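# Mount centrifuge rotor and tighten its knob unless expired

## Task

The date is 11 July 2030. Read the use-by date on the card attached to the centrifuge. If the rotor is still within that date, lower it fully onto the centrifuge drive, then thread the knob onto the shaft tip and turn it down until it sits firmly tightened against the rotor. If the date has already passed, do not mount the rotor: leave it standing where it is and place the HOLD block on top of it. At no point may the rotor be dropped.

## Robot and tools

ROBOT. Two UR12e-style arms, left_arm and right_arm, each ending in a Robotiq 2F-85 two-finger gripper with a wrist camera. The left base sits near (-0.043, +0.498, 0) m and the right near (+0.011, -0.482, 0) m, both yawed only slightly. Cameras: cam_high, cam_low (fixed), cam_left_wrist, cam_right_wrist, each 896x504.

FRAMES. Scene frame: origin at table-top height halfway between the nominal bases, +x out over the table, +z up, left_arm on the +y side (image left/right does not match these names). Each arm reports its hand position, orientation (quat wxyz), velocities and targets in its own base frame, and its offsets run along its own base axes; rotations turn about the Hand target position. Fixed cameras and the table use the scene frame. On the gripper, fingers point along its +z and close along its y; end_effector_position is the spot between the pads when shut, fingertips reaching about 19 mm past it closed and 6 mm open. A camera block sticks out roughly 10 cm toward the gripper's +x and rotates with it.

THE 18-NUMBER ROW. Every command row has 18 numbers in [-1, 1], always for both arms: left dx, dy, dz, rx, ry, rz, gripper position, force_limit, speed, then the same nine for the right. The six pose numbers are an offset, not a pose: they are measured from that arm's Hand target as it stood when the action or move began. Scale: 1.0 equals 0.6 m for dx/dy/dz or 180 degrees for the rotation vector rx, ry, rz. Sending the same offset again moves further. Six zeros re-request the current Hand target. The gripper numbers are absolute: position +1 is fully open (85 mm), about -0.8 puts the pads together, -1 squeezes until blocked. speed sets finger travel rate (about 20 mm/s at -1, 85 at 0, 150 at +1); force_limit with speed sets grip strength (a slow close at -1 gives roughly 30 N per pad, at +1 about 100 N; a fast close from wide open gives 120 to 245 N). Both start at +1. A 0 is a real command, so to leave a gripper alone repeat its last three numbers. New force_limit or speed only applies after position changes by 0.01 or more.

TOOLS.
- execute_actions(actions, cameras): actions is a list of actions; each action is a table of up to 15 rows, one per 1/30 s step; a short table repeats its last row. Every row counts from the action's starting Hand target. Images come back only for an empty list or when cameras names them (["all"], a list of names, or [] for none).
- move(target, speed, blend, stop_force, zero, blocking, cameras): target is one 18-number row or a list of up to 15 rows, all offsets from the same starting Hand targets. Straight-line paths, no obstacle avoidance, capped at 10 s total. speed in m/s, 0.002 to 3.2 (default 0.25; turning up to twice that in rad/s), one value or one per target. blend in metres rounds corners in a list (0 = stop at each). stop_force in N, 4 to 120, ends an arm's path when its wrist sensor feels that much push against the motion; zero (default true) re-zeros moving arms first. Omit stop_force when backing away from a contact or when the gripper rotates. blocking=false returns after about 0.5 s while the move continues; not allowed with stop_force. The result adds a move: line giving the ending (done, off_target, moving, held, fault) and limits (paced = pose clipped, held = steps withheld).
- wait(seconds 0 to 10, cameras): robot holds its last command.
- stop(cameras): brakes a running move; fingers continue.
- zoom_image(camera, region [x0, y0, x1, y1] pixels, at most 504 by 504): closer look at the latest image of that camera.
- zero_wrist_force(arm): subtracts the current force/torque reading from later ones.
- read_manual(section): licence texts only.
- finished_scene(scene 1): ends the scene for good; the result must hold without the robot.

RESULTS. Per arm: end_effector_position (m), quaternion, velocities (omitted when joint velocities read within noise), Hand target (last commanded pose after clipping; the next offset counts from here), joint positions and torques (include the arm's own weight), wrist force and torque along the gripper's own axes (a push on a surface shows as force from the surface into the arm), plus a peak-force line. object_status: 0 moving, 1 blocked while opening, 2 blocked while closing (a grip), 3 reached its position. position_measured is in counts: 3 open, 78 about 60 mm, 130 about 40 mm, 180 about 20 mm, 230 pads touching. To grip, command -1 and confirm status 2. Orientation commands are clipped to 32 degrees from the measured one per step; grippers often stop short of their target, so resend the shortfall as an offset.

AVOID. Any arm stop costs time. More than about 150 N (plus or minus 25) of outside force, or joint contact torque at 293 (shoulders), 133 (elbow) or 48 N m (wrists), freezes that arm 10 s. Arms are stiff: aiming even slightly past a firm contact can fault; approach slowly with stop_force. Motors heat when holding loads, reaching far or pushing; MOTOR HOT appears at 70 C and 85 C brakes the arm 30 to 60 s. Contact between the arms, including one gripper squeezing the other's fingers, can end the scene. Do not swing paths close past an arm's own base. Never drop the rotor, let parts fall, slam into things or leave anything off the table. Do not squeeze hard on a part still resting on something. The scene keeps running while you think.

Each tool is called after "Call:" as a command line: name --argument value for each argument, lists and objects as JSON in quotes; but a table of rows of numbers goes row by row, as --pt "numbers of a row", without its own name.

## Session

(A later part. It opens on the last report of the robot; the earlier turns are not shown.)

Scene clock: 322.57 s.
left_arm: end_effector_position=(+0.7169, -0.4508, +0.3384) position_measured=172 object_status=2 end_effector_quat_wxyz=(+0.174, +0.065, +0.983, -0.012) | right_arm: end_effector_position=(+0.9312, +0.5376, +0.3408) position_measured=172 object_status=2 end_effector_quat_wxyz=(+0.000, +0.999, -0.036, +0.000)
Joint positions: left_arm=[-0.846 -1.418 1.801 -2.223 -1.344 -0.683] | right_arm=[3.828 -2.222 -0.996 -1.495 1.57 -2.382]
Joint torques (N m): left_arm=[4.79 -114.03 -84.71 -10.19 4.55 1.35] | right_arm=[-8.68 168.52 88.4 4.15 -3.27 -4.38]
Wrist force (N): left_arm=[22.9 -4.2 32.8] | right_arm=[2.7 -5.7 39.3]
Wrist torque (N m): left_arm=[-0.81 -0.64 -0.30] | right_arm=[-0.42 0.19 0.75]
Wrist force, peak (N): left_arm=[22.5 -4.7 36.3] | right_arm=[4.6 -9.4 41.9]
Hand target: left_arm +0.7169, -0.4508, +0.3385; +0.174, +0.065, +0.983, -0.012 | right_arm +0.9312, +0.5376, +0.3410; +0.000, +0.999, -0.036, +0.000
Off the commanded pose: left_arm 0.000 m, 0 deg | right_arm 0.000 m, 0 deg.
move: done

Call:
move --pt "0.0053 0.0278 0 0 0 -0.0417 -1 0 -1 -0.004 -0.028 0 0 0 -0.0417 -1 0 -1" --pt "0.014 0.0543 0 0 0 -0.0833 -1 0 -1 -0.0115 -0.0553 0 0 0 -0.0833 -1 0 -1" --pt "0.0258 0.0798 0 0 0 -0.125 -1 0 -1 -0.0227 -0.0817 0 0 0 -0.125 -1 0 -1" --speed 0.09 --blend '[0.003,0.003,0]'

Scene clock: 326.77 s.
left_arm: end_effector_position=(+0.7323, -0.4030, +0.3385) position_measured=172 object_status=2 end_effector_quat_wxyz=(+0.168, +0.256, +0.951, -0.046) | right_arm: end_effector_position=(+0.9176, +0.4886, +0.3410) position_measured=172 object_status=2 end_effector_quat_wxyz=(+0.000, +0.973, -0.231, +0.000)
Joint positions: left_arm=[-0.738 -1.442 1.844 -2.316 -1.499 -0.2] | right_arm=[3.799 -2.154 -1.105 -1.453 1.57 -2.018]
Joint torques (N m): left_arm=[14.69 -90.05 -68.95 -17.89 -2.89 2.19] | right_arm=[-9.72 163.68 76.07 11.34 -0.69 2.95]
Wrist force (N): left_arm=[28.7 -1.6 27.7] | right_arm=[2.1 -7.5 41.9]
Wrist torque (N m): left_arm=[-1.01 -0.74 -0.53] | right_arm=[-0.29 0.16 0.40]
Wrist force, peak (N): left_arm=[52.5 -0.8 14.6] | right_arm=[15.6 -10.2 45.3]
Hand target: left_arm +0.7323, -0.4029, +0.3385; +0.168, +0.256, +0.951, -0.046 | right_arm +0.9176, +0.4886, +0.3410; +0.000, +0.973, -0.231, +0.000
Off the commanded pose: left_arm 0.000 m, 0 deg | right_arm 0.000 m, 0 deg.
move: done

Call:
move --pt "0.0152 0.0238 0 0 0 -0.0417 -1 0 -1 -0.0142 -0.0245 0 0 0 -0.0417 -1 0 -1" --pt "0.0333 0.0457 0 0 0 -0.0833 -1 0 -1 -0.0317 -0.047 0 0 0 -0.0833 -1 0 -1" --pt "0.054 0.0648 0 0 0 -0.125 -1 0 -1 -0.0518 -0.067 0 0 0 -0.125 -1 0 -1" --speed 0.09 --blend '[0.003,0.003,0]'

Scene clock: 330.33 s.
left_arm: end_effector_position=(+0.7647, -0.3641, +0.3385) position_measured=172 object_status=2 end_effector_quat_wxyz=(+0.156, +0.436, +0.883, -0.077) | right_arm: end_effector_position=(+0.8865, +0.4484, +0.3410) position_measured=172 object_status=2 end_effector_quat_wxyz=(+0.000, +0.909, -0.416, +0.000)
Joint positions: left_arm=[-0.616 -1.406 1.8 -2.301 -1.673 0.284] | right_arm=[3.786 -2.072 -1.233 -1.408 1.57 -1.639]
Joint torques (N m): left_arm=[23.62 -81.63 -78.05 -7 -4.29 2.5] | right_arm=[-26.97 152.71 76.23 12.59 -6.51 2.86]
Wrist force (N): left_arm=[6.4 -3.4 36.6] | right_arm=[-19.0 -4.3 39.6]
Wrist torque (N m): left_arm=[-1.04 -0.56 -0.58] | right_arm=[-0.48 0.38 0.34]
Wrist force, peak (N): left_arm=[42.2 -2.0 19.7] | right_arm=[3.9 -8.1 45.9]
Hand target: left_arm +0.7647, -0.3641, +0.3385; +0.156, +0.436, +0.883, -0.077 | right_arm +0.8865, +0.4484, +0.3410; +0.000, +0.909, -0.416, +0.000
Off the commanded pose: left_arm 0.000 m, 0 deg | right_arm 0.000 m, 0 deg.
move: done

Call:
move --pt "0.023 0.0162 0 0 0 -0.0417 -1 0 -1 -0.0227 -0.0172 0 0 0 -0.0417 -1 0 -1" --pt "0.0482 0.029 0 0 0 -0.0833 -1 0 -1 -0.0473 -0.0313 0 0 0 -0.0833 -1 0 -1" --pt "0.0745 0.0383 0 0 0 -0.125 -1 0 -1 -0.0737 -0.0422 0 0 0 -0.125 -1 0 -1" --speed 0.09 --blend '[0.003,0.003,0]'

Call:
move --pt "0.0275 0.0058 0 0 0 -0.0417 -1 0 -1 -0.0275 -0.0073 0 0 0 -0.0417 -1 0 -1" --pt "0.0557 0.0078 0 0 0 -0.0833 -1 0 -1 -0.0557 -0.011 0 0 0 -0.0833 -1 0 -1" --pt "0.084 0.0062 0 0 0 -0.125 -1 0 -1 -0.084 -0.011 0 0 0 -0.125 -1 0 -1" --speed 0.09 --blend '[0.003,0.003,0]'

Scene clock: 334.10 s.
left_arm: end_effector_position=(+0.8094, -0.3411, +0.3384) position_measured=172 object_status=2 end_effector_quat_wxyz=(+0.138, +0.600, +0.781, -0.106) | right_arm: end_effector_position=(+0.8423, +0.4231, +0.3409) position_measured=172 object_status=2 end_effector_quat_wxyz=(+0.000, +0.811, -0.585, +0.000)
Joint positions: left_arm=[-0.518 -1.32 1.676 -2.178 -1.818 0.761] | right_arm=[3.793 -1.986 -1.361 -1.367 1.57 -1.239]
Joint torques (N m): left_arm=[19.52 -86.6 -76.93 -5.57 -6.65 2.4] | right_arm=[-20.28 155.62 77.99 10.21 -11.83 2.83]
Wrist force (N): left_arm=[10.0 0.6 31.0] | right_arm=[-37.8 -6.4 51.1]
Wrist torque (N m): left_arm=[-1.15 -0.60 -0.68] | right_arm=[-0.50 0.45 0.27]
Wrist force, peak (N): left_arm=[4.7 -3.4 37.9] | right_arm=[-37.9 -6.1 51.1]
Hand target: left_arm +0.8094, -0.3411, +0.3385; +0.138, +0.600, +0.781, -0.106 | right_arm +0.8423, +0.4230, +0.3410; +0.000, +0.811, -0.585, +0.000
Off the commanded pose: left_arm 0.000 m, 0 deg | right_arm 0.000 m, 0 deg.
move: done

Scene clock: 336.77 s.
left_arm: end_effector_position=(+0.8598, -0.3374, +0.3384) position_measured=172 object_status=2 end_effector_quat_wxyz=(+0.115, +0.741, +0.649, -0.131) | right_arm: end_effector_position=(+0.7919, +0.4165, +0.3409) position_measured=172 object_status=2 end_effector_quat_wxyz=(+0.001, +0.681, -0.732, +0.000)
Joint positions: left_arm=[-0.463 -1.202 1.487 -1.974 -1.902 1.221] | right_arm=[3.822 -1.908 -1.471 -1.335 1.571 -0.818]
Joint torques (N m): left_arm=[-3.78 -82.43 -71.85 -5.8 -11.5 1.79] | right_arm=[-31.66 165.99 79.27 6.25 -14.87 3.31]
Wrist force (N): left_arm=[33.5 -4.0 7.4] | right_arm=[-59.0 -2.3 68.3]
Wrist torque (N m): left_arm=[-1.05 -0.97 -0.64] | right_arm=[-0.73 0.61 0.27]
Wrist force, peak (N): left_arm=[41.4 -4.8 3.3] | right_arm=[-59.0 -2.3 68.3]
Hand target: left_arm +0.8598, -0.3374, +0.3385; +0.115, +0.741, +0.649, -0.131 | right_arm +0.7919, +0.4164, +0.3410; +0.001, +0.681, -0.732, +0.000
Off the commanded pose: left_arm 0.000 m, 0 deg | right_arm 0.000 m, 0 deg.
move: done

Call:
move --target '[0.0001,0.0013,0.0003,0,0,0,-1,0,-1,0.0001,0.0013,-0.0005,0,0,0,-1,0,-1]' --speed 0.02

Scene clock: 337.93 s.
left_arm: end_effector_position=(+0.8599, -0.3367, +0.3385) position_measured=172 object_status=2 end_effector_quat_wxyz=(+0.115, +0.741, +0.649, -0.131) | right_arm: end_effector_position=(+0.7920, +0.4171, +0.3408) position_measured=172 object_status=2 end_effector_quat_wxyz=(+0.000, +0.681, -0.732, +0.000)
Joint positions: left_arm=[-0.462 -1.202 1.487 -1.974 -1.902 1.222] | right_arm=[3.822 -1.908 -1.47 -1.335 1.571 -0.817]
Joint torques (N m): left_arm=[23.35 -131.85 -61.05 -5.09 -4.5 2.03] | right_arm=[-12.69 125.38 92.29 7.55 -10.92 3.34]
Wrist force (N): left_arm=[8.9 -3.1 27.5] | right_arm=[-34.8 0.3 54.5]
Wrist torque (N m): left_arm=[-1.17 -0.60 -0.85] | right_arm=[-0.81 0.38 0.10]
Wrist force, peak (N): left_arm=[33.4 -4.4 7.7] | right_arm=[-60.4 -2.7 69.0]
Hand target: left_arm +0.8599, -0.3366, +0.3386; +0.115, +0.741, +0.649, -0.131 | right_arm +0.7919, +0.4172, +0.3407; +0.001, +0.681, -0.732, +0.000
Off the commanded pose: left_arm 0.000 m, 0 deg | right_arm 0.000 m, 0 deg.
move: done

Call:
move --pt "0 0.0003 0 0 0 0 -1 0 -1 0 0.0009 -0.0003 0 0 0 -1 0 -1" --pt "0 0.0003 -0.024 0 0 0 -1 0 -1 0 0.0009 -0.0243 0 0 0 -1 0 -1" --speed 0.03

Call:
move --target '[0,0,-0.02,0,0,0,-1,0,-1,0,0,-0.02,0,0,0,-1,0,-1]' --speed 0.01 --stop_force 40

Scene clock: 339.63 s.
left_arm: end_effector_position=(+0.8599, -0.3364, +0.3244) position_measured=172 object_status=2 end_effector_quat_wxyz=(+0.115, +0.741, +0.649, -0.131) | right_arm: end_effector_position=(+0.7919, +0.4178, +0.3262) position_measured=172 object_status=2 end_effector_quat_wxyz=(+0.001, +0.681, -0.732, +0.000)
Joint positions: left_arm=[-0.462 -1.195 1.504 -1.997 -1.902 1.222] | right_arm=[3.823 -1.914 -1.488 -1.311 1.571 -0.817]
Joint torques (N m): left_arm=[28.02 -107.32 -61.45 -11.38 -0.46 1.64] | right_arm=[-2.11 109.49 71.19 10.82 -1.84 3.3]
Wrist force (N): left_arm=[5.8 -2.0 38.9] | right_arm=[-16.9 -0.1 38.4]
Wrist torque (N m): left_arm=[-1.19 -0.57 -0.87] | right_arm=[-0.83 0.28 0.05]
Wrist force, peak (N): left_arm=[4.1 -1.6 41.0] | right_arm=[-34.3 0.0 53.4]
Hand target: left_arm +0.8599, -0.3364, +0.3242; +0.115, +0.741, +0.649, -0.131 | right_arm +0.7919, +0.4178, +0.3261; +0.001, +0.681, -0.732, +0.000
Off the commanded pose: left_arm 0.000 m, 0 deg | right_arm 0.000 m, 0 deg.
move: done

Scene clock: 341.27 s.
left_arm: end_effector_position=(+0.8600, -0.3363, +0.3210) position_measured=172 object_status=2 end_effector_quat_wxyz=(+0.115, +0.741, +0.649, -0.131) | right_arm: end_effector_position=(+0.7920, +0.4178, +0.3228) position_measured=172 object_status=2 end_effector_quat_wxyz=(+0.000, +0.681, -0.732, +0.000)
Joint positions: left_arm=[-0.462 -1.193 1.508 -2.003 -1.902 1.222] | right_arm=[3.823 -1.916 -1.492 -1.305 1.571 -0.817]
Joint torques (N m): left_arm=[-15.57 -91.13 -58.02 -2.29 -0.43 -0.34] | right_arm=[-3.91 91.79 62.76 1.73 -1.97 3.18]
Wrist force (N): left_arm=[7.6 -7.8 -3.2] | right_arm=[-13.1 4.5 4.5]
Wrist torque (N m): left_arm=[-1.13 -0.82 -0.86] | right_arm=[-0.96 0.29 0.02]
Wrist force, peak (N): left_arm=[5.9 -1.7 38.9] | right_arm=[-17.0 -0.2 38.5]
Hand target: left_arm +0.8600, -0.3364, +0.3210; +0.115, +0.741, +0.649, -0.131 (not the last commanded pose) | right_arm +0.7920, +0.4178, +0.3228; +0.000, +0.681, -0.732, +0.000 (not the last commanded pose)
Off the commanded pose: left_arm 0.009 m, 0 deg | right_arm 0.009 m, 0 deg.
move: contact (left_arm, right_arm)

Call:
move --pt "0 0 0.1 0 0 0 -1 0 -1 0 0 0.1 0 0 0 -1 0 -1" --pt "0.0005 0.0005 0.42 0 0 0 -1 0 -1 0.0005 0.0005 0.42 0 0 0 -1 0 -1" --speed 0.08 --blend '[0.02,0]' --cameras '["cam_high","cam_low"]'

Call:
zoom_image --camera "cam_high" --region '[380, 260, 470, 340]'

Call:
zoom_image --camera "cam_high" --region '[340, 160, 520, 330]'

Call:
zoom_image --camera "cam_low" --region '[360, 80, 540, 250]'

Scene clock: 346.00 s.
left_arm: end_effector_position=(+0.8603, -0.3361, +0.5729) position_measured=172 object_status=2 end_effector_quat_wxyz=(+0.115, +0.741, +0.649, -0.131) | right_arm: end_effector_position=(+0.7923, +0.4181, +0.5748) position_measured=172 object_status=2 end_effector_quat_wxyz=(+0.000, +0.681, -0.732, +0.000)
Joint positions: left_arm=[-0.461 -1.235 1.119 -1.572 -1.902 1.223] | right_arm=[3.823 -1.896 -1.074 -1.743 1.571 -0.817]
Joint torques (N m): left_arm=[6.51 -100.21 -86.45 -7.24 -7.8 2.27] | right_arm=[4.38 102.3 89.73 8.04 -1.06 2.73]
Wrist force (N): left_arm=[30.1 -2.0 29.5] | right_arm=[7.7 2.8 37.8]
Wrist torque (N m): left_arm=[-1.38 -1.11 -1.02] | right_arm=[-0.59 0.08 -0.18]
Wrist force, peak (N): left_arm=[1.6 -1.6 49.5] | right_arm=[-21.3 0.0 44.2]
Hand target: left_arm +0.8603, -0.3361, +0.5730; +0.115, +0.741, +0.649, -0.131 | right_arm +0.7923, +0.4181, +0.5748; +0.000, +0.681, -0.732, +0.000
Off the commanded pose: left_arm 0.000 m, 0 deg | right_arm 0.000 m, 0 deg.
move: done
Images, in order (width x height): cam_high 896x504, cam_low 896x504.

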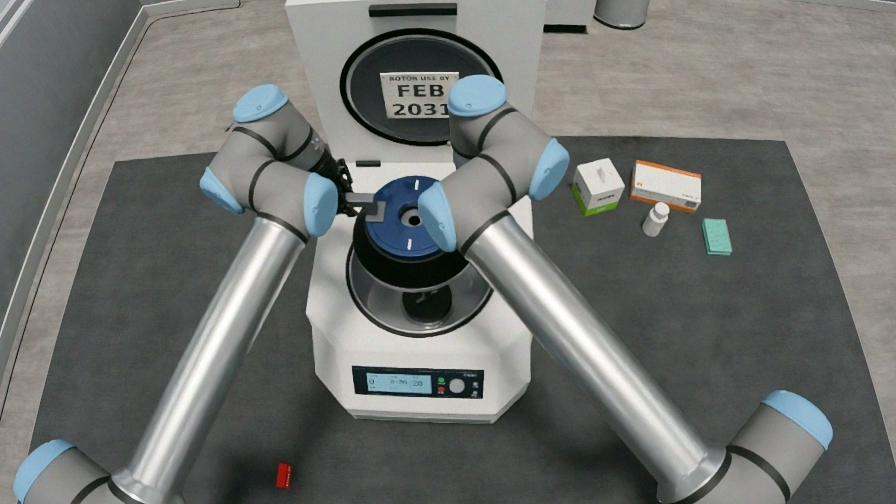

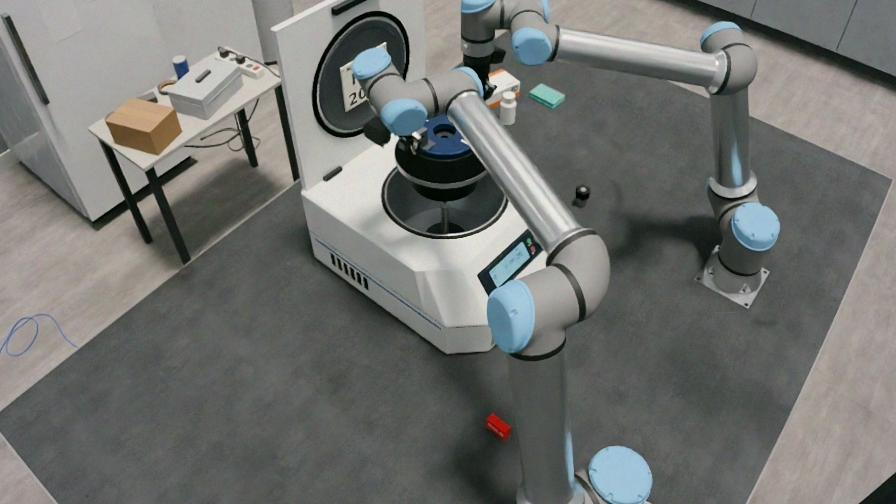

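Scaled by 5.600 from the camera's 896x504 image, which has a finer 1280x720 frame.

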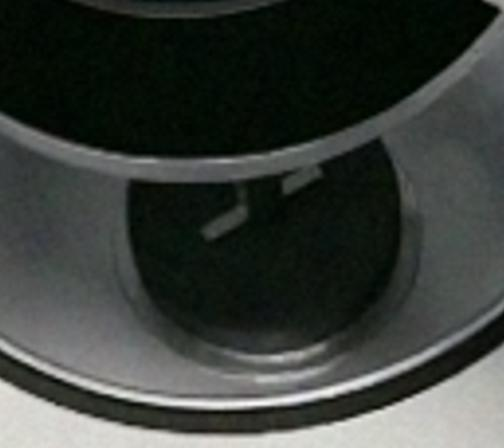

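Scaled by 2.800 from the camera's 896x504 image, which has a finer 1280x720 frame.

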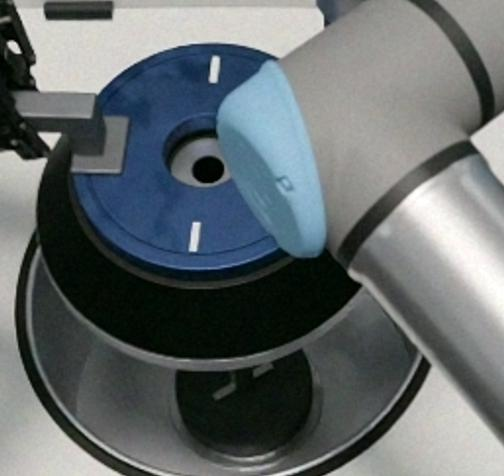

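Scaled by 2.800 from the camera's 896x504 image, which has a finer 1280x720 frame.

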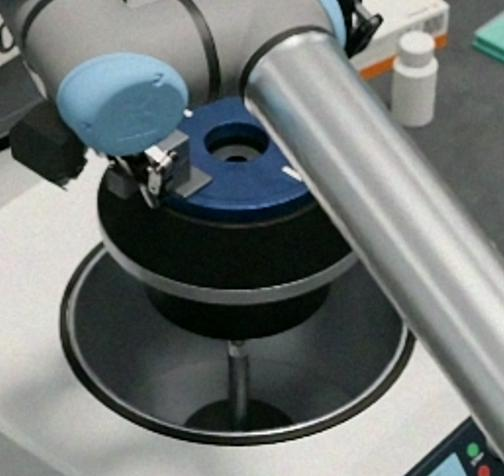

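Call:
move --pt "-0.0005 -0.0005 -0.2 0 0 0 -1 0 -1 -0.0005 -0.0005 -0.2 0 0 0 -1 0 -1" --pt "-0.0005 -0.0005 -0.405 0 0 0 -1 0 -1 -0.0005 -0.0005 -0.405 0 0 0 -1 0 -1" --speed 0.06 --blend '[0.02,0]'

Call:
move --target '[0,0,-0.02,0,0,0,-1,0,-1,0,0,-0.02,0,0,0,-1,0,-1]' --speed 0.01 --stop_force 35

Scene clock: 352.70 s.
left_arm: end_effector_position=(+0.8600, -0.3364, +0.3301) position_measured=172 object_status=2 end_effector_quat_wxyz=(+0.115, +0.741, +0.649, -0.131) | right_arm: end_effector_position=(+0.7920, +0.4178, +0.3320) position_measured=172 object_status=2 end_effector_quat_wxyz=(+0.000, +0.681, -0.732, +0.000)
Joint positions: left_arm=[-0.462 -1.198 1.498 -1.988 -1.902 1.222] | right_arm=[3.823 -1.912 -1.481 -1.32 1.571 -0.817]
Joint torques (N m): left_arm=[-5.14 -103.98 -61.47 -11.46 -1.58 -1.98] | right_arm=[-8.93 108.26 71.52 10.64 -7.89 -3.06]
Wrist force (N): left_arm=[7.4 -3.0 38.3] | right_arm=[-16.9 1.6 37.9]
Wrist torque (N m): left_arm=[-1.28 -0.72 -0.61] | right_arm=[-0.44 0.41 0.06]
Wrist force, peak (N): left_arm=[30.7 -1.7 29.9] | right_arm=[-22.4 1.6 40.6]
Hand target: left_arm +0.8600, -0.3364, +0.3300; +0.115, +0.741, +0.649, -0.131 | right_arm +0.7920, +0.4178, +0.3318; +0.000, +0.681, -0.732, +0.000
Off the commanded pose: left_arm 0.000 m, 0 deg | right_arm 0.000 m, 0 deg.
move: done

Scene clock: 354.90 s.
left_arm: end_effector_position=(+0.8601, -0.3364, +0.3211) position_measured=172 object_status=2 end_effector_quat_wxyz=(+0.115, +0.741, +0.649, -0.131) | right_arm: end_effector_position=(+0.7921, +0.4179, +0.3229) position_measured=172 object_status=2 end_effector_quat_wxyz=(+0.000, +0.681, -0.732, +0.000)
Joint positions: left_arm=[-0.462 -1.194 1.508 -2.004 -1.902 1.222] | right_arm=[3.823 -1.916 -1.492 -1.305 1.571 -0.817]
Joint torques (N m): left_arm=[0.73 -95.16 -61.48 -3.11 -0.76 -1.58] | right_arm=[-6.8 96.95 65.2 2.84 -4.94 -2.2]
Wrist force (N): left_arm=[10.4 -6.6 -0.6] | right_arm=[-8.5 6.2 5.3]
Wrist torque (N m): left_arm=[-0.98 -0.64 -0.69] | right_arm=[-0.70 0.31 0.00]
Wrist force, peak (N): left_arm=[4.7 -1.9 39.0] | right_arm=[-18.4 1.0 37.8]
Hand target: left_arm +0.8601, -0.3364, +0.3211; +0.115, +0.741, +0.649, -0.131 (not the last commanded pose) | right_arm +0.7921, +0.4179, +0.3229; +0.000, +0.681, -0.732, +0.000 (not the last commanded pose)
Off the commanded pose: left_arm 0.003 m, 0 deg | right_arm 0.003 m, 0 deg.
move: contact (left_arm, right_arm)

Call:
move --pt "-0.0287 0.0012 0 0 0 0.0417 -1 0 -1 0.028 -0.0003 0 0 0 0.0417 -1 0 -1" --pt "-0.0568 -0.0008 0 0 0 0.0833 -1 0 -1 0.0562 0.003 0 0 0 0.0833 -1 0 -1" --pt "-0.0843 -0.0072 0 0 0 0.125 -1 0 -1 0.0837 0.0097 0 0 0 0.125 -1 0 -1" --pt "-0.1107 -0.017 0 0 0 0.1667 -1 0 -1 0.11 0.0202 0 0 0 0.1667 -1 0 -1" --speed 0.07 --blend '[0.003,0.003,0.003,0]'

Scene clock: 360.03 s.
left_arm: end_effector_position=(+0.7937, -0.3467, +0.3211) position_measured=172 object_status=2 end_effector_quat_wxyz=(+0.145, +0.548, +0.818, -0.097) | right_arm: end_effector_position=(+0.8581, +0.4300, +0.3229) position_measured=172 object_status=2 end_effector_quat_wxyz=(+0.000, +0.847, -0.531, +0.000)
Joint positions: left_arm=[-0.547 -1.343 1.745 -2.261 -1.775 0.604] | right_arm=[3.789 -2.021 -1.342 -1.349 1.57 -1.375]
Joint torques (N m): left_arm=[-19.63 -94.21 -42.17 -8.54 2.6 -2.15] | right_arm=[-20.43 87 66.23 3.16 -0.28 -4.81]
Wrist force (N): left_arm=[4.4 -7.6 2.2] | right_arm=[-14.5 4.1 5.2]
Wrist torque (N m): left_arm=[-0.91 -0.45 -0.44] | right_arm=[-0.53 0.50 0.40]
Wrist force, peak (N): left_arm=[21.7 -7.0 -4.5] | right_arm=[-14.5 4.1 5.2]
Hand target: left_arm +0.7937, -0.3466, +0.3211; +0.145, +0.548, +0.818, -0.097 | right_arm +0.8581, +0.4300, +0.3229; +0.000, +0.847, -0.531, +0.000
Off the commanded pose: left_arm 0.000 m, 0 deg | right_arm 0.000 m, 0 deg.
move: done

Call:
move --pt "-0.0252 -0.0127 0 0 0 0.0417 -1 0 -1 0.0247 0.0138 0 0 0 0.0417 -1 0 -1" --pt "-0.0482 -0.0288 0 0 0 0.0833 -1 0 -1 0.0473 0.0308 0 0 0 0.0833 -1 0 -1" --pt "-0.0688 -0.048 0 0 0 0.125 -1 0 -1 0.0675 0.0507 0 0 0 0.125 -1 0 -1" --pt "-0.087 -0.0698 0 0 0 0.1667 -1 0 -1 0.085 0.0732 0 0 0 0.1667 -1 0 -1" --speed 0.07 --blend '[0.003,0.003,0.003,0]'

Call:
move --target '[0,0,0.03,0,0,0,-1,0,-1,0,0,0.03,0,0,0,-1,0,-1]' --speed 0.04

Scene clock: 365.00 s.
left_arm: end_effector_position=(+0.7415, -0.3885, +0.3211) position_measured=172 object_status=2 end_effector_quat_wxyz=(+0.165, +0.317, +0.932, -0.056) | right_arm: end_effector_position=(+0.9091, +0.4739, +0.3229) position_measured=172 object_status=2 end_effector_quat_wxyz=(+0.000, +0.956, -0.294, +0.000)
Joint positions: left_arm=[-0.697 -1.425 1.859 -2.356 -1.556 -0.038] | right_arm=[3.793 -2.133 -1.171 -1.408 1.57 -1.894]
Joint torques (N m): left_arm=[-25.43 -77.91 -44.32 -6.38 2.48 -3.34] | right_arm=[2.13 99.17 66.77 2.53 0.25 -5.11]
Wrist force (N): left_arm=[22.8 -5.2 -10.0] | right_arm=[-13.3 -1.1 4.5]
Wrist torque (N m): left_arm=[-0.87 -0.81 -0.27] | right_arm=[-0.20 0.41 0.59]
Wrist force, peak (N): left_arm=[38.1 -4.7 -23.6] | right_arm=[-21.1 2.4 3.9]
Hand target: left_arm +0.7415, -0.3885, +0.3211; +0.165, +0.317, +0.932, -0.056 | right_arm +0.9091, +0.4739, +0.3229; +0.000, +0.956, -0.294, +0.000
Off the commanded pose: left_arm 0.000 m, 0 deg | right_arm 0.000 m, 0 deg.
move: done

Scene clock: 365.83 s.
left_arm: end_effector_position=(+0.7415, -0.3885, +0.3390) position_measured=172 object_status=2 end_effector_quat_wxyz=(+0.165, +0.317, +0.932, -0.056) | right_arm: end_effector_position=(+0.9091, +0.4740, +0.3408) position_measured=172 object_status=2 end_effector_quat_wxyz=(+0.000, +0.956, -0.294, +0.000)
Joint positions: left_arm=[-0.697 -1.437 1.839 -2.323 -1.556 -0.039] | right_arm=[3.793 -2.128 -1.147 -1.437 1.571 -1.894]
Joint torques (N m): left_arm=[-8.62 -112.94 -81.64 -8.97 1.71 -2.04] | right_arm=[-12.57 156.39 90.23 5.89 -5.19 -4.92]
Wrist force (N): left_arm=[14.8 -5.9 35.1] | right_arm=[-6.1 -0.8 37.2]
Wrist torque (N m): left_arm=[-0.84 -0.54 -0.29] | right_arm=[-0.17 0.25 0.58]
Wrist force, peak (N): left_arm=[6.1 -5.0 45.2] | right_arm=[-15.0 -2.3 39.9]
Hand target: left_arm +0.7415, -0.3885, +0.3391; +0.165, +0.317, +0.932, -0.056 | right_arm +0.9091, +0.4739, +0.3409; +0.000, +0.956, -0.294, +0.000
Off the commanded pose: left_arm 0.000 m, 0 deg | right_arm 0.000 m, 0 deg.
move: done

Call:
move --pt "0.0182 0.0217 0 0 0 -0.0417 -1 0 -1 -0.0175 -0.0227 0 0 0 -0.0417 -1 0 -1" --pt "0.0388 0.0408 0 0 0 -0.0833 -1 0 -1 -0.0377 -0.0425 0 0 0 -0.0833 -1 0 -1" --pt "0.0618 0.057 0 0 0 -0.125 -1 0 -1 -0.0603 -0.0595 0 0 0 -0.125 -1 0 -1" --pt "0.087 0.0697 0 0 0 -0.1667 -1 0 -1 -0.085 -0.0733 0 0 0 -0.1667 -1 0 -1" --speed 0.1 --blend '[0.003,0.003,0.003,0]'

Call:
move --pt "0.0263 0.01 0 0 0 -0.0417 -1 0 -1 -0.0263 -0.0105 0 0 0 -0.0417 -1 0 -1" --pt "0.0538 0.0163 0 0 0 -0.0833 -1 0 -1 -0.0538 -0.0172 0 0 0 -0.0833 -1 0 -1" --pt "0.082 0.0183 0 0 0 -0.125 -1 0 -1 -0.082 -0.0205 0 0 0 -0.125 -1 0 -1" --pt "0.1105 0.0172 0 0 0 -0.1667 -1 0 -1 -0.1102 -0.0203 0 0 0 -0.1667 -1 0 -1" --speed 0.1 --blend '[0.003,0.003,0.003,0]'

Call:
move --pt "0 0 0.08 0 0 0 -1 0 -1 0 0 0.08 0 0 0 -1 0 -1" --pt "0.0005 0.0005 0.39 0 0 0 -1 0 -1 0.0005 0.0005 0.39 0 0 0 -1 0 -1" --speed 0.1 --blend '[0.02,0]' --cameras '["cam_high","cam_low"]'

Call:
zoom_image --camera "cam_high" --region '[380, 260, 470, 340]'

Call:
zoom_image --camera "cam_high" --region '[340, 160, 520, 330]'

Scene clock: 370.33 s.
left_arm: end_effector_position=(+0.7937, -0.3467, +0.3391) position_measured=172 object_status=2 end_effector_quat_wxyz=(+0.145, +0.548, +0.818, -0.097) | right_arm: end_effector_position=(+0.8581, +0.4300, +0.3409) position_measured=172 object_status=2 end_effector_quat_wxyz=(+0.000, +0.847, -0.531, +0.000)
Joint positions: left_arm=[-0.547 -1.354 1.725 -2.23 -1.775 0.603] | right_arm=[3.789 -2.014 -1.319 -1.379 1.571 -1.375]
Joint torques (N m): left_arm=[27.83 -89.53 -79.43 -6.34 -4 2.42] | right_arm=[-2.59 142.16 74.02 12.38 -8.13 3.1]
Wrist force (N): left_arm=[2.3 -2.8 39.3] | right_arm=[-19.1 0.9 37.4]
Wrist torque (N m): left_arm=[-0.82 -0.27 -0.75] | right_arm=[-0.26 0.32 0.18]
Wrist force, peak (N): left_arm=[0.5 -4.2 40.4] | right_arm=[-21.9 -0.1 37.0]
Hand target: left_arm +0.7937, -0.3467, +0.3391; +0.145, +0.548, +0.818, -0.097 | right_arm +0.8581, +0.4299, +0.3409; +0.000, +0.847, -0.531, +0.000
Off the commanded pose: left_arm 0.000 m, 0 deg | right_arm 0.000 m, 0 deg.
move: done

Scene clock: 373.43 s.
left_arm: end_effector_position=(+0.8600, -0.3364, +0.3391) position_measured=172 object_status=2 end_effector_quat_wxyz=(+0.115, +0.741, +0.649, -0.131) | right_arm: end_effector_position=(+0.7920, +0.4178, +0.3409) position_measured=172 object_status=2 end_effector_quat_wxyz=(+0.000, +0.681, -0.732, +0.000)
Joint positions: left_arm=[-0.462 -1.203 1.488 -1.974 -1.902 1.222] | right_arm=[3.823 -1.908 -1.47 -1.335 1.571 -0.817]
Joint torques (N m): left_arm=[28.24 -104 -80.47 -6.05 -5.08 2.82] | right_arm=[0.58 133.27 71.27 11.16 -6.19 3.4]
Wrist force (N): left_arm=[6.2 -1.0 38.2] | right_arm=[-15.9 2.3 37.2]
Wrist torque (N m): left_arm=[-1.10 -0.47 -0.92] | right_arm=[-0.49 0.27 0.00]
Wrist force, peak (N): left_arm=[2.7 -1.9 39.6] | right_arm=[-19.4 1.0 37.7]
Hand target: left_arm +0.8600, -0.3364, +0.3391; +0.115, +0.741, +0.649, -0.131 | right_arm +0.7920, +0.4178, +0.3409; +0.000, +0.681, -0.732, +0.000
Off the commanded pose: left_arm 0.000 m, 0 deg | right_arm 0.000 m, 0 deg.
move: done

Scene clock: 376.27 s.
left_arm: end_effector_position=(+0.8603, -0.3360, +0.5730) position_measured=172 object_status=2 end_effector_quat_wxyz=(+0.115, +0.741, +0.649, -0.131) | right_arm: end_effector_position=(+0.7923, +0.4180, +0.5748) position_measured=172 object_status=2 end_effector_quat_wxyz=(+0.000, +0.681, -0.732, +0.000)
Joint positions: left_arm=[-0.461 -1.236 1.119 -1.573 -1.902 1.223] | right_arm=[3.823 -1.896 -1.074 -1.743 1.571 -0.817]
Joint torques (N m): left_arm=[6.2 -102.95 -87.71 -7.21 -7.42 2.02] | right_arm=[-1.41 102.32 90.68 8.13 -0.57 2.42]
Wrist force (N): left_arm=[26.8 -0.3 30.2] | right_arm=[6.2 3.3 37.1]
Wrist torque (N m): left_arm=[-1.10 -0.80 -1.03] | right_arm=[-0.50 0.09 -0.20]
Wrist force, peak (N): left_arm=[6.2 -1.6 42.8] | right_arm=[-17.9 1.6 43.0]
Hand target: left_arm +0.8603, -0.3361, +0.5731; +0.115, +0.741, +0.649, -0.131 | right_arm +0.7923, +0.4181, +0.5749; +0.000, +0.681, -0.732, +0.000
Off the commanded pose: left_arm 0.000 m, 0 deg | right_arm 0.000 m, 0 deg.
move: done
Images, in order (width x height): cam_high 896x504, cam_low 896x504.

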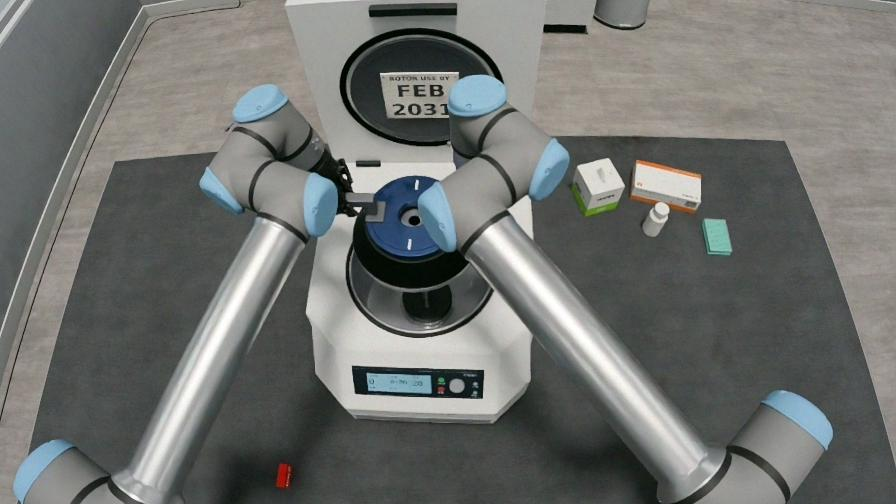

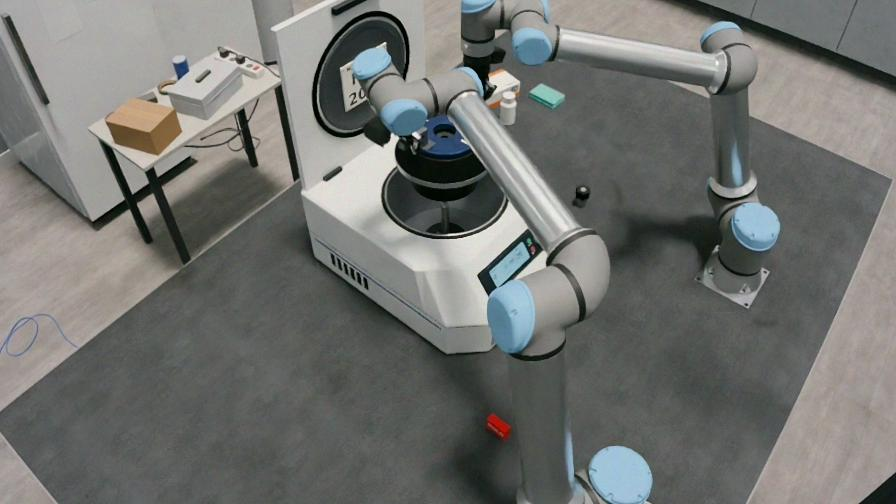

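Scaled by 5.600 from the camera's 896x504 image, which has a finer 1280x720 frame.

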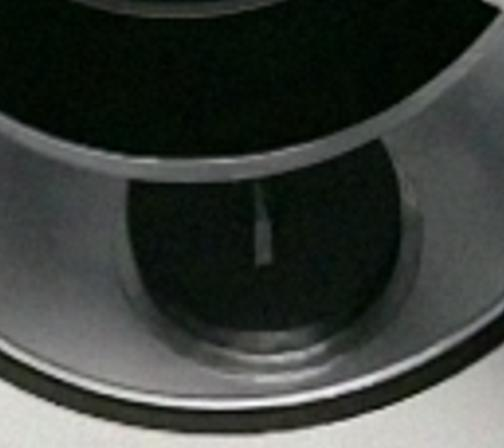

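Scaled by 2.800 from the camera's 896x504 image, which has a finer 1280x720 frame.

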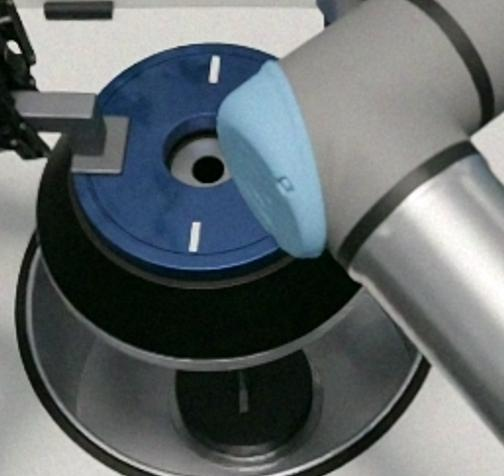

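Call:
move --pt "-0.0227 0.0018 0 0 0 0.0333 -1 0 -1 0.0227 -0.0005 0 0 0 0.0333 -1 0 -1" --pt "-0.0232 0.0013 -0.2 0 0 0.0333 -1 0 -1 0.0222 -0.001 -0.2 0 0 0.0333 -1 0 -1" --pt "-0.0232 0.0013 -0.405 0 0 0.0333 -1 0 -1 0.0222 -0.001 -0.405 0 0 0.0333 -1 0 -1" --speed '[0.05,0.06,0.06]' --blend '[0,0.02,0]'

Call:
move --target '[0,0,-0.025,0,0,0,-1,0,-1,0,0,-0.025,0,0,0,-1,0,-1]' --speed 0.01 --stop_force 30

Scene clock: 382.97 s.
left_arm: end_effector_position=(+0.8464, -0.3353, +0.3302) position_measured=172 object_status=2 end_effector_quat_wxyz=(+0.122, +0.706, +0.686, -0.125) | right_arm: end_effector_position=(+0.8056, +0.4174, +0.3321) position_measured=172 object_status=2 end_effector_quat_wxyz=(+0.000, +0.718, -0.696, +0.000)
Joint positions: left_arm=[-0.472 -1.232 1.553 -2.049 -1.886 1.102] | right_arm=[3.813 -1.931 -1.454 -1.327 1.571 -0.931]
Joint torques (N m): left_arm=[3.01 -102.11 -58.28 -11.28 -0.1 -2.15] | right_arm=[-15.19 113.62 69.06 10.2 -10.02 -3.62]
Wrist force (N): left_arm=[-3.4 -1.1 41.4] | right_arm=[-24.9 2.1 37.6]
Wrist torque (N m): left_arm=[-0.99 -0.27 -0.53] | right_arm=[-0.36 0.33 0.26]
Wrist force, peak (N): left_arm=[-8.2 -1.3 46.0] | right_arm=[-31.4 2.2 40.0]
Hand target: left_arm +0.8464, -0.3353, +0.3301; +0.122, +0.706, +0.686, -0.125 | right_arm +0.8056, +0.4175, +0.3319; +0.000, +0.718, -0.696, +0.000
Off the commanded pose: left_arm 0.000 m, 0 deg | right_arm 0.000 m, 0 deg.
move: done

Scene clock: 385.63 s.
left_arm: end_effector_position=(+0.8464, -0.3353, +0.3161) position_measured=172 object_status=2 end_effector_quat_wxyz=(+0.122, +0.706, +0.686, -0.125) | right_arm: end_effector_position=(+0.8057, +0.4175, +0.3180) position_measured=172 object_status=2 end_effector_quat_wxyz=(+0.000, +0.718, -0.696, +0.000)
Joint positions: left_arm=[-0.472 -1.225 1.569 -2.072 -1.886 1.102] | right_arm=[3.813 -1.937 -1.472 -1.304 1.571 -0.931]
Joint torques (N m): left_arm=[9.83 -95.12 -62.27 -3 0.54 -1.25] | right_arm=[-12.14 99.7 68.17 3 -7.62 -2.19]
Wrist force (N): left_arm=[0.2 -8.2 7.7] | right_arm=[-14.4 9.1 9.6]
Wrist torque (N m): left_arm=[-1.40 -0.24 -0.64] | right_arm=[-0.31 0.28 0.23]
Wrist force, peak (N): left_arm=[-5.4 -0.9 42.3] | right_arm=[-27.5 1.5 37.9]
Hand target: left_arm +0.8464, -0.3353, +0.3161; +0.122, +0.706, +0.686, -0.125 (not the last commanded pose) | right_arm +0.8057, +0.4175, +0.3180; +0.000, +0.718, -0.696, +0.000 (not the last commanded pose)
Off the commanded pose: left_arm 0.001 m, 0 deg | right_arm 0.001 m, 0 deg.
move: contact (left_arm, right_arm)

Call:
move --target '[0,0,-0.004,0,0,0,-1,0,-1,0,0,-0.004,0,0,0,-1,0,-1]' --speed 0.01 --stop_force 45 --cameras '["cam_high"]'

Call:
zoom_image --camera "cam_high" --region '[407, 257, 437, 287]'

Scene clock: 387.57 s.
left_arm: end_effector_position=(+0.8465, -0.3354, +0.3153) position_measured=172 object_status=2 end_effector_quat_wxyz=(+0.122, +0.706, +0.686, -0.125) | right_arm: end_effector_position=(+0.8057, +0.4175, +0.3170) position_measured=172 object_status=2 end_effector_quat_wxyz=(+0.000, +0.718, -0.696, +0.000)
Joint positions: left_arm=[-0.472 -1.224 1.57 -2.074 -1.886 1.102] | right_arm=[3.813 -1.937 -1.473 -1.301 1.571 -0.931]
Joint torques (N m): left_arm=[8.97 -53.41 -39.71 0.04 0.42 -1.39] | right_arm=[-12 61.49 46.3 2.76 -6.73 -2.21]
Wrist force (N): left_arm=[-1.3 -18.9 -37.7] | right_arm=[-3.3 19.6 -28.8]
Wrist torque (N m): left_arm=[-1.33 -0.28 -0.68] | right_arm=[-0.40 0.26 0.22]
Wrist force, peak (N): left_arm=[0.6 -26.3 -44.2] | right_arm=[1.3 26.8 -38.1]
Hand target: left_arm +0.8465, -0.3354, +0.3153; +0.122, +0.706, +0.686, -0.125 (not the last commanded pose) | right_arm +0.8057, +0.4175, +0.3170; +0.000, +0.718, -0.696, +0.000 (not the last commanded pose)
Off the commanded pose: left_arm 0.002 m, 0 deg | right_arm 0.001 m, 0 deg.
move: contact (left_arm, right_arm)
Images, in order (width x height): cam_high 896x504.

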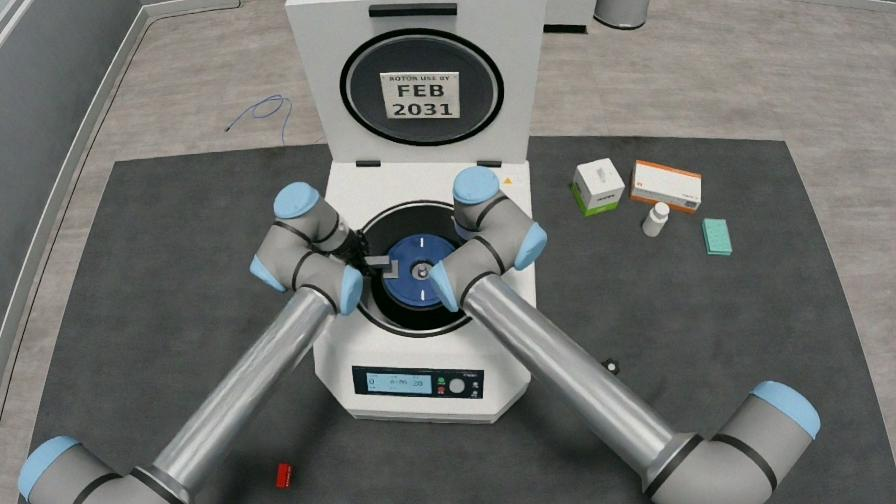

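Scaled by 16.800 from the camera's 896x504 image, which has a finer 1280x720 frame.

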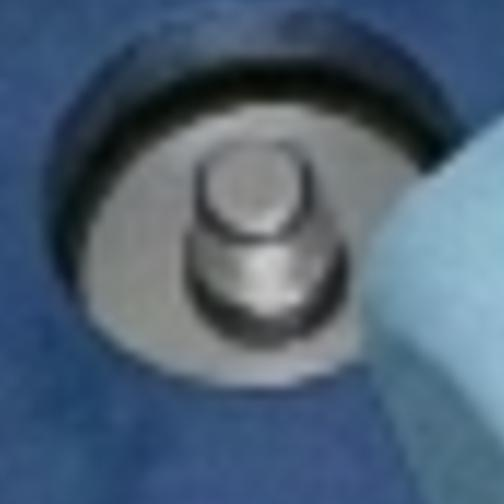

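Call:
move --pt "0 0 0.0012 0 0 0 -1 0 -1 0 0 0.0012 0 0 0 -1 0 -1" --pt "0 0 0.0012 0 0 0 -1 0 -1 0 0 0.0012 0 0 0 1 0 -0.5" --speed 0.02

Call:
move --pt "0 0 0 0 0 0 -1 0 -1 0 0 0.25 0 0 0 1 0 -0.5" --pt "0 0 0 0 0 0 -1 0 -1 -0.1 -0.45 0.3 0 0 0 1 0 -0.5" --pt "0 0 0 0 0 0 -1 0 -1 -0.18 -0.65 0.2 0 0 0.4 1 0 -0.5" --speed 0.3 --blend '[0.03,0.03,0]' --cameras '["cam_right_wrist","cam_high"]'

Scene clock: 390.73 s.
left_arm: end_effector_position=(+0.8465, -0.3354, +0.3161) position_measured=172 object_status=2 end_effector_quat_wxyz=(+0.122, +0.706, +0.686, -0.125) | right_arm: end_effector_position=(+0.8057, +0.4175, +0.3177) position_measured=3 object_status=0 end_effector_quat_wxyz=(+0.000, +0.718, -0.696, +0.000)
Joint positions: left_arm=[-0.472 -1.225 1.57 -2.073 -1.886 1.102] | right_arm=[3.813 -1.937 -1.472 -1.303 1.571 -0.931]
Joint torques (N m): left_arm=[9.98 -106.08 -56.82 -3.24 0.78 -1.23] | right_arm=[5.02 98.45 59.21 1.69 2.13 -2.2]
Wrist force (N): left_arm=[1.9 -0.7 3.9] | right_arm=[-3.7 0.0 -0.7]
Wrist torque (N m): left_arm=[-1.11 -0.31 -0.55] | right_arm=[-0.19 0.38 0.36]
Wrist force, peak (N): left_arm=[-1.5 -19.1 -37.9] | right_arm=[-3.6 19.8 -29.3]
Hand target: left_arm +0.8465, -0.3354, +0.3161; +0.122, +0.706, +0.686, -0.125 | right_arm +0.8057, +0.4175, +0.3177; +0.000, +0.718, -0.696, +0.000
Off the commanded pose: left_arm 0.000 m, 0 deg | right_arm 0.000 m, 0 deg.
move: done

Scene clock: 394.90 s.
left_arm: end_effector_position=(+0.8465, -0.3354, +0.3161) position_measured=172 object_status=2 end_effector_quat_wxyz=(+0.122, +0.706, +0.686, -0.125) | right_arm: end_effector_position=(+0.6977, +0.0275, +0.4377) position_measured=3 object_status=3 end_effector_quat_wxyz=(+0.000, +0.990, -0.141, +0.000)
Joint positions: left_arm=[-0.472 -1.225 1.57 -2.073 -1.886 1.102] | right_arm=[3.433 -1.553 -1.714 -1.445 1.571 -2.568]
Joint torques (N m): left_arm=[9.67 -105.91 -56.84 -6.46 0.55 -1.16] | right_arm=[-12.08 64.95 48.1 8.59 3.2 -4.84]
Wrist force (N): left_arm=[2.1 -0.9 4.0] | right_arm=[-4.1 0.1 -1.0]
Wrist torque (N m): left_arm=[-1.10 -0.34 -0.56] | right_arm=[-0.17 0.43 0.38]
Wrist force, peak (N): left_arm=[2.3 -0.8 4.4] | right_arm=[-6.3 -0.5 -2.7]
Hand target: left_arm +0.8465, -0.3354, +0.3161; +0.122, +0.706, +0.686, -0.125 | right_arm +0.6977, +0.0275, +0.4377; +0.000, +0.990, -0.141, +0.000
Off the commanded pose: left_arm 0.000 m, 0 deg | right_arm 0.000 m, 0 deg.
move: done
camera_calibration:
cam_right_wrist: T_world_to_cam=[[-0.294221, -0.955385, 0.0259476, 0.222413], [-0.893386, 0.284571, 0.34768, 0.483701], [-0.339552, 0.0791135, -0.937254, 0.771109], [0, 0, 0, 1]] pos_world=[0.759402, 0.0138376, 0.548781]
Images, in order (width x height): cam_high 896x504, cam_right_wrist 896x504.

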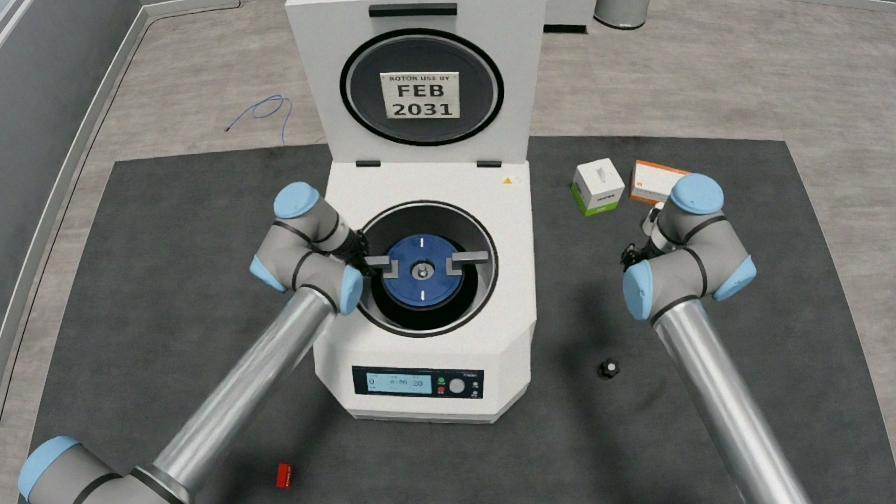

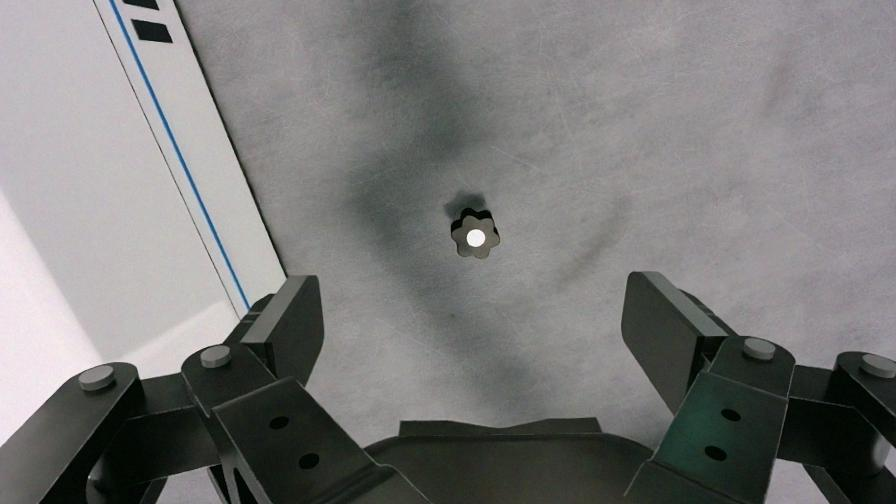

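Call:
move --pt "0 0 0 0 0 0 1 0 0 0 0 0 0 0 0 1 0 0" --pt "0.0006 0.02 0 -0.0556 0.0016 0 1 0 0 -0.12 -0.005 -0.28 0 0 0.09 1 0 0" --pt "0.0006 0.02 0 -0.0556 0.0016 0 -1 0 -1 -0.12 -0.005 -0.28 0 0 0.09 1 0 0" --speed 0.2 --cameras '["cam_right_wrist","cam_left_wrist"]'

Call:
zoom_image --camera "cam_right_wrist" --region '[340, 200, 580, 400]'

Scene clock: 404.50 s.
left_arm: end_effector_position=(+0.8469, -0.3234, +0.3161) position_measured=172 object_status=0 end_effector_quat_wxyz=(+0.182, +0.692, +0.673, -0.186) | right_arm: end_effector_position=(+0.6257, +0.0245, +0.2697) position_measured=3 object_status=3 end_effector_quat_wxyz=(+0.000, +1.000, +0.000, +0.000)
Joint positions: left_arm=[-0.411 -1.225 1.622 -2.183 -2.055 1.135] | right_arm=[3.462 -1.509 -2.063 -1.14 1.571 -2.821]
Joint torques (N m): left_arm=[12.44 -66.82 -38.67 -3.85 -3.7 1.93] | right_arm=[12.55 38.08 43.07 8.78 2.86 -4.8]
Wrist force (N): left_arm=[3.0 -1.3 -10.6] | right_arm=[-4.0 -0.1 -0.7]
Wrist torque (N m): left_arm=[-0.97 -0.34 -1.04] | right_arm=[-0.19 0.41 0.39]
Wrist force, peak (N): left_arm=[3.1 -1.3 -11.0] | right_arm=[-4.9 0.2 1.2]
Hand target: left_arm +0.8469, -0.3234, +0.3161; +0.182, +0.692, +0.673, -0.186 | right_arm +0.6257, +0.0245, +0.2697; +0.000, +1.000, +0.000, +0.000
Off the commanded pose: left_arm 0.000 m, 0 deg | right_arm 0.000 m, 0 deg.
move: done
camera_calibration:
cam_left_wrist: T_world_to_cam=[[0.998905, -0.0464301, 0.00577872, -0.852748], [-0.0333694, -0.620389, 0.783584, -0.40211], [-0.0327968, -0.782918, -0.621259, 0.0963128], [0, 0, 0, 1]] pos_world=[0.841554, -0.213653, 0.379849]
cam_right_wrist: T_world_to_cam=[[-0.0158122, -0.999536, 0.0260161, 0.0295459], [-0.937315, 0.0238769, 0.347664, 0.512527], [-0.348124, -0.018888, -0.937258, 0.597206], [0, 0, 0, 1]] pos_world=[0.688768, 0.0285746, 0.380781]
Images, in order (width x height): cam_left_wrist 896x504, cam_right_wrist 896x504.

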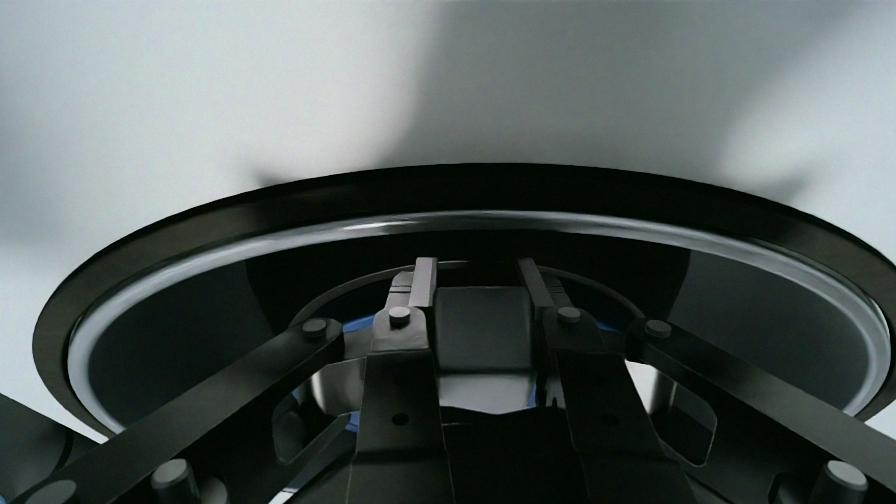

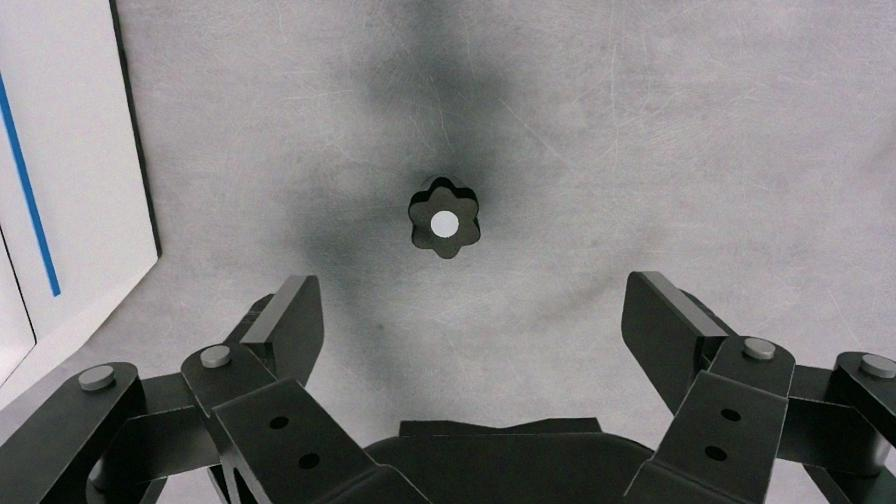

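Scaled by 2.100 from the camera's 896x504 image, which has a finer 1280x720 frame.

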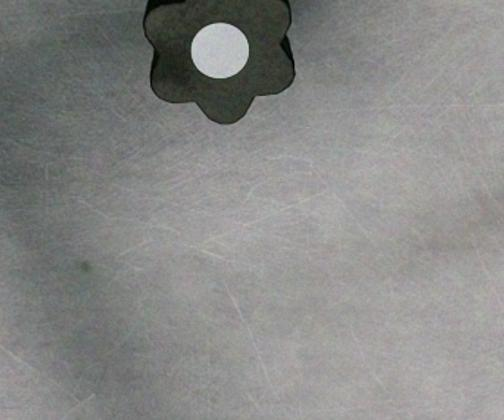

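Call:
move --pt "0 0 0 0 0 0 -1 0 -1 -0.0643 0.0058 -0.25 0 0 0 1 0 -0.5" --speed 0.2 --cameras '["cam_right_wrist"]'

Scene clock: 406.73 s.
left_arm: end_effector_position=(+0.8469, -0.3234, +0.3160) position_measured=172 object_status=2 end_effector_quat_wxyz=(+0.182, +0.692, +0.673, -0.186) | right_arm: end_effector_position=(+0.5871, +0.0280, +0.1198) position_measured=3 object_status=3 end_effector_quat_wxyz=(+0.000, +1.000, +0.000, +0.000)
Joint positions: left_arm=[-0.411 -1.225 1.622 -2.183 -2.055 1.135] | right_arm=[3.49 -1.608 -2.282 -0.822 1.571 -2.794]
Joint torques (N m): left_arm=[-8.46 -75.56 -43.68 -0.09 -0.7 1.62] | right_arm=[11.53 32.3 34.82 8.98 -3.68 3.44]
Wrist force (N): left_arm=[3.1 -1.3 -10.7] | right_arm=[-4.3 -0.5 -0.8]
Wrist torque (N m): left_arm=[-1.02 -0.38 -1.02] | right_arm=[-0.31 0.51 0.16]
Wrist force, peak (N): left_arm=[3.2 -1.1 -11.0] | right_arm=[-5.2 -0.1 1.3]
Hand target: left_arm +0.8469, -0.3234, +0.3161; +0.182, +0.692, +0.673, -0.186 | right_arm +0.5871, +0.0280, +0.1197; +0.000, +1.000, +0.000, +0.000
Off the commanded pose: left_arm 0.000 m, 0 deg | right_arm 0.000 m, 0 deg.
move: done
camera_calibration:
cam_right_wrist: T_world_to_cam=[[-0.0158483, -0.999538, 0.0259229, 0.0363805], [-0.937314, 0.0238784, 0.347666, 0.52847], [-0.348124, -0.018788, -0.93726, 0.443372], [0, 0, 0, 1]] pos_world=[0.650268, 0.0320748, 0.23088]
Images, in order (width x height): cam_right_wrist 896x504.

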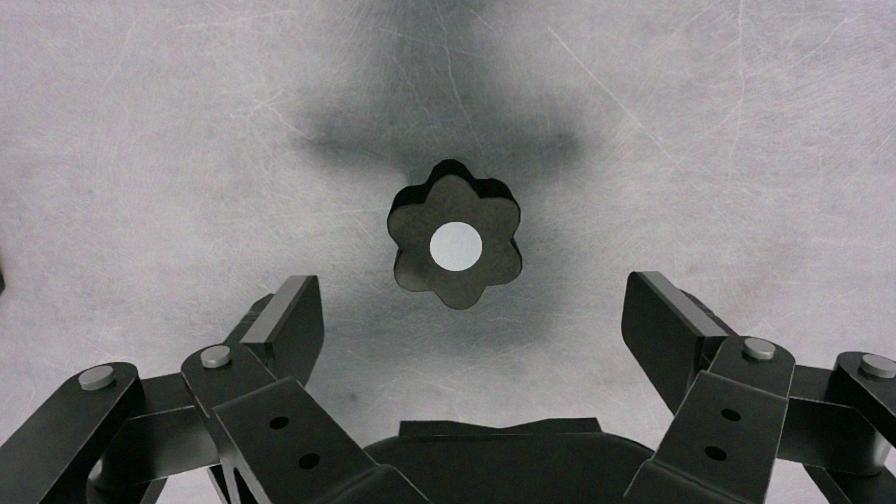

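Call:
move --pt "0 0 0 0 0 0 -1 0 -1 0.0065 0.0065 -0.1128 0 0 0 1 0 -0.5" --speed 0.1 --cameras '["cam_right_wrist"]'

Scene clock: 409.20 s.
left_arm: end_effector_position=(+0.8469, -0.3234, +0.3160) position_measured=172 object_status=2 end_effector_quat_wxyz=(+0.182, +0.692, +0.673, -0.186) | right_arm: end_effector_position=(+0.5910, +0.0319, +0.0521) position_measured=3 object_status=3 end_effector_quat_wxyz=(+0.000, +1.000, +0.000, +0.000)
Joint positions: left_arm=[-0.411 -1.225 1.622 -2.183 -2.055 1.135] | right_arm=[3.494 -1.724 -2.324 -0.664 1.571 -2.79]
Joint torques (N m): left_arm=[-10.21 -87.47 -49.67 -0.11 -0.75 1.68] | right_arm=[10.83 39.23 28.7 8.64 -3.54 3.44]
Wrist force (N): left_arm=[2.7 -0.8 -10.6] | right_arm=[-4.6 -0.4 -1.1]
Wrist torque (N m): left_arm=[-0.94 -0.33 -1.05] | right_arm=[-0.28 0.56 0.15]
Wrist force, peak (N): left_arm=[2.7 -1.2 -11.0] | right_arm=[-4.8 0.1 -1.1]
Hand target: left_arm +0.8469, -0.3234, +0.3161; +0.182, +0.692, +0.673, -0.186 | right_arm +0.5910, +0.0319, +0.0521; +0.000, +1.000, +0.000, +0.000
Off the commanded pose: left_arm 0.000 m, 0 deg | right_arm 0.000 m, 0 deg.
move: done
camera_calibration:
cam_right_wrist: T_world_to_cam=[[-0.0158122, -0.999536, 0.0260161, 0.0420548], [-0.937315, 0.0238769, 0.347664, 0.555477], [-0.348124, -0.018888, -0.937258, 0.381319], [0, 0, 0, 1]] pos_world=[0.654068, 0.0359746, 0.163181]
Images, in order (width x height): cam_right_wrist 896x504.

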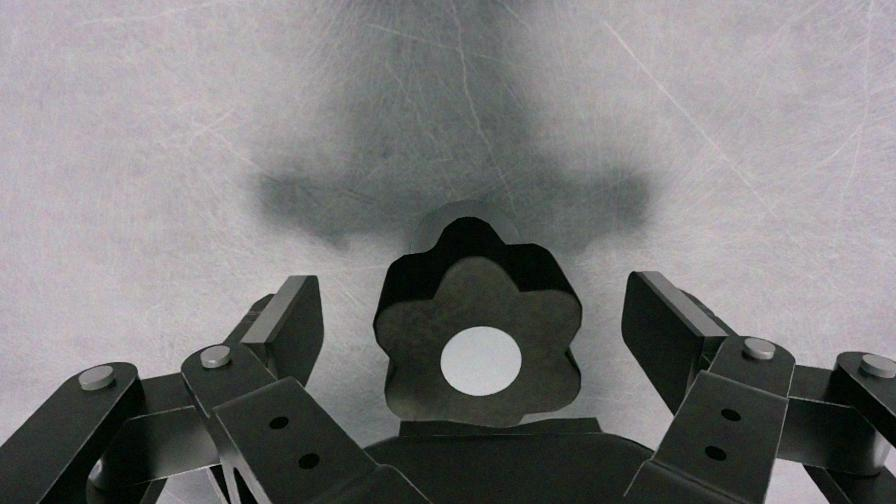

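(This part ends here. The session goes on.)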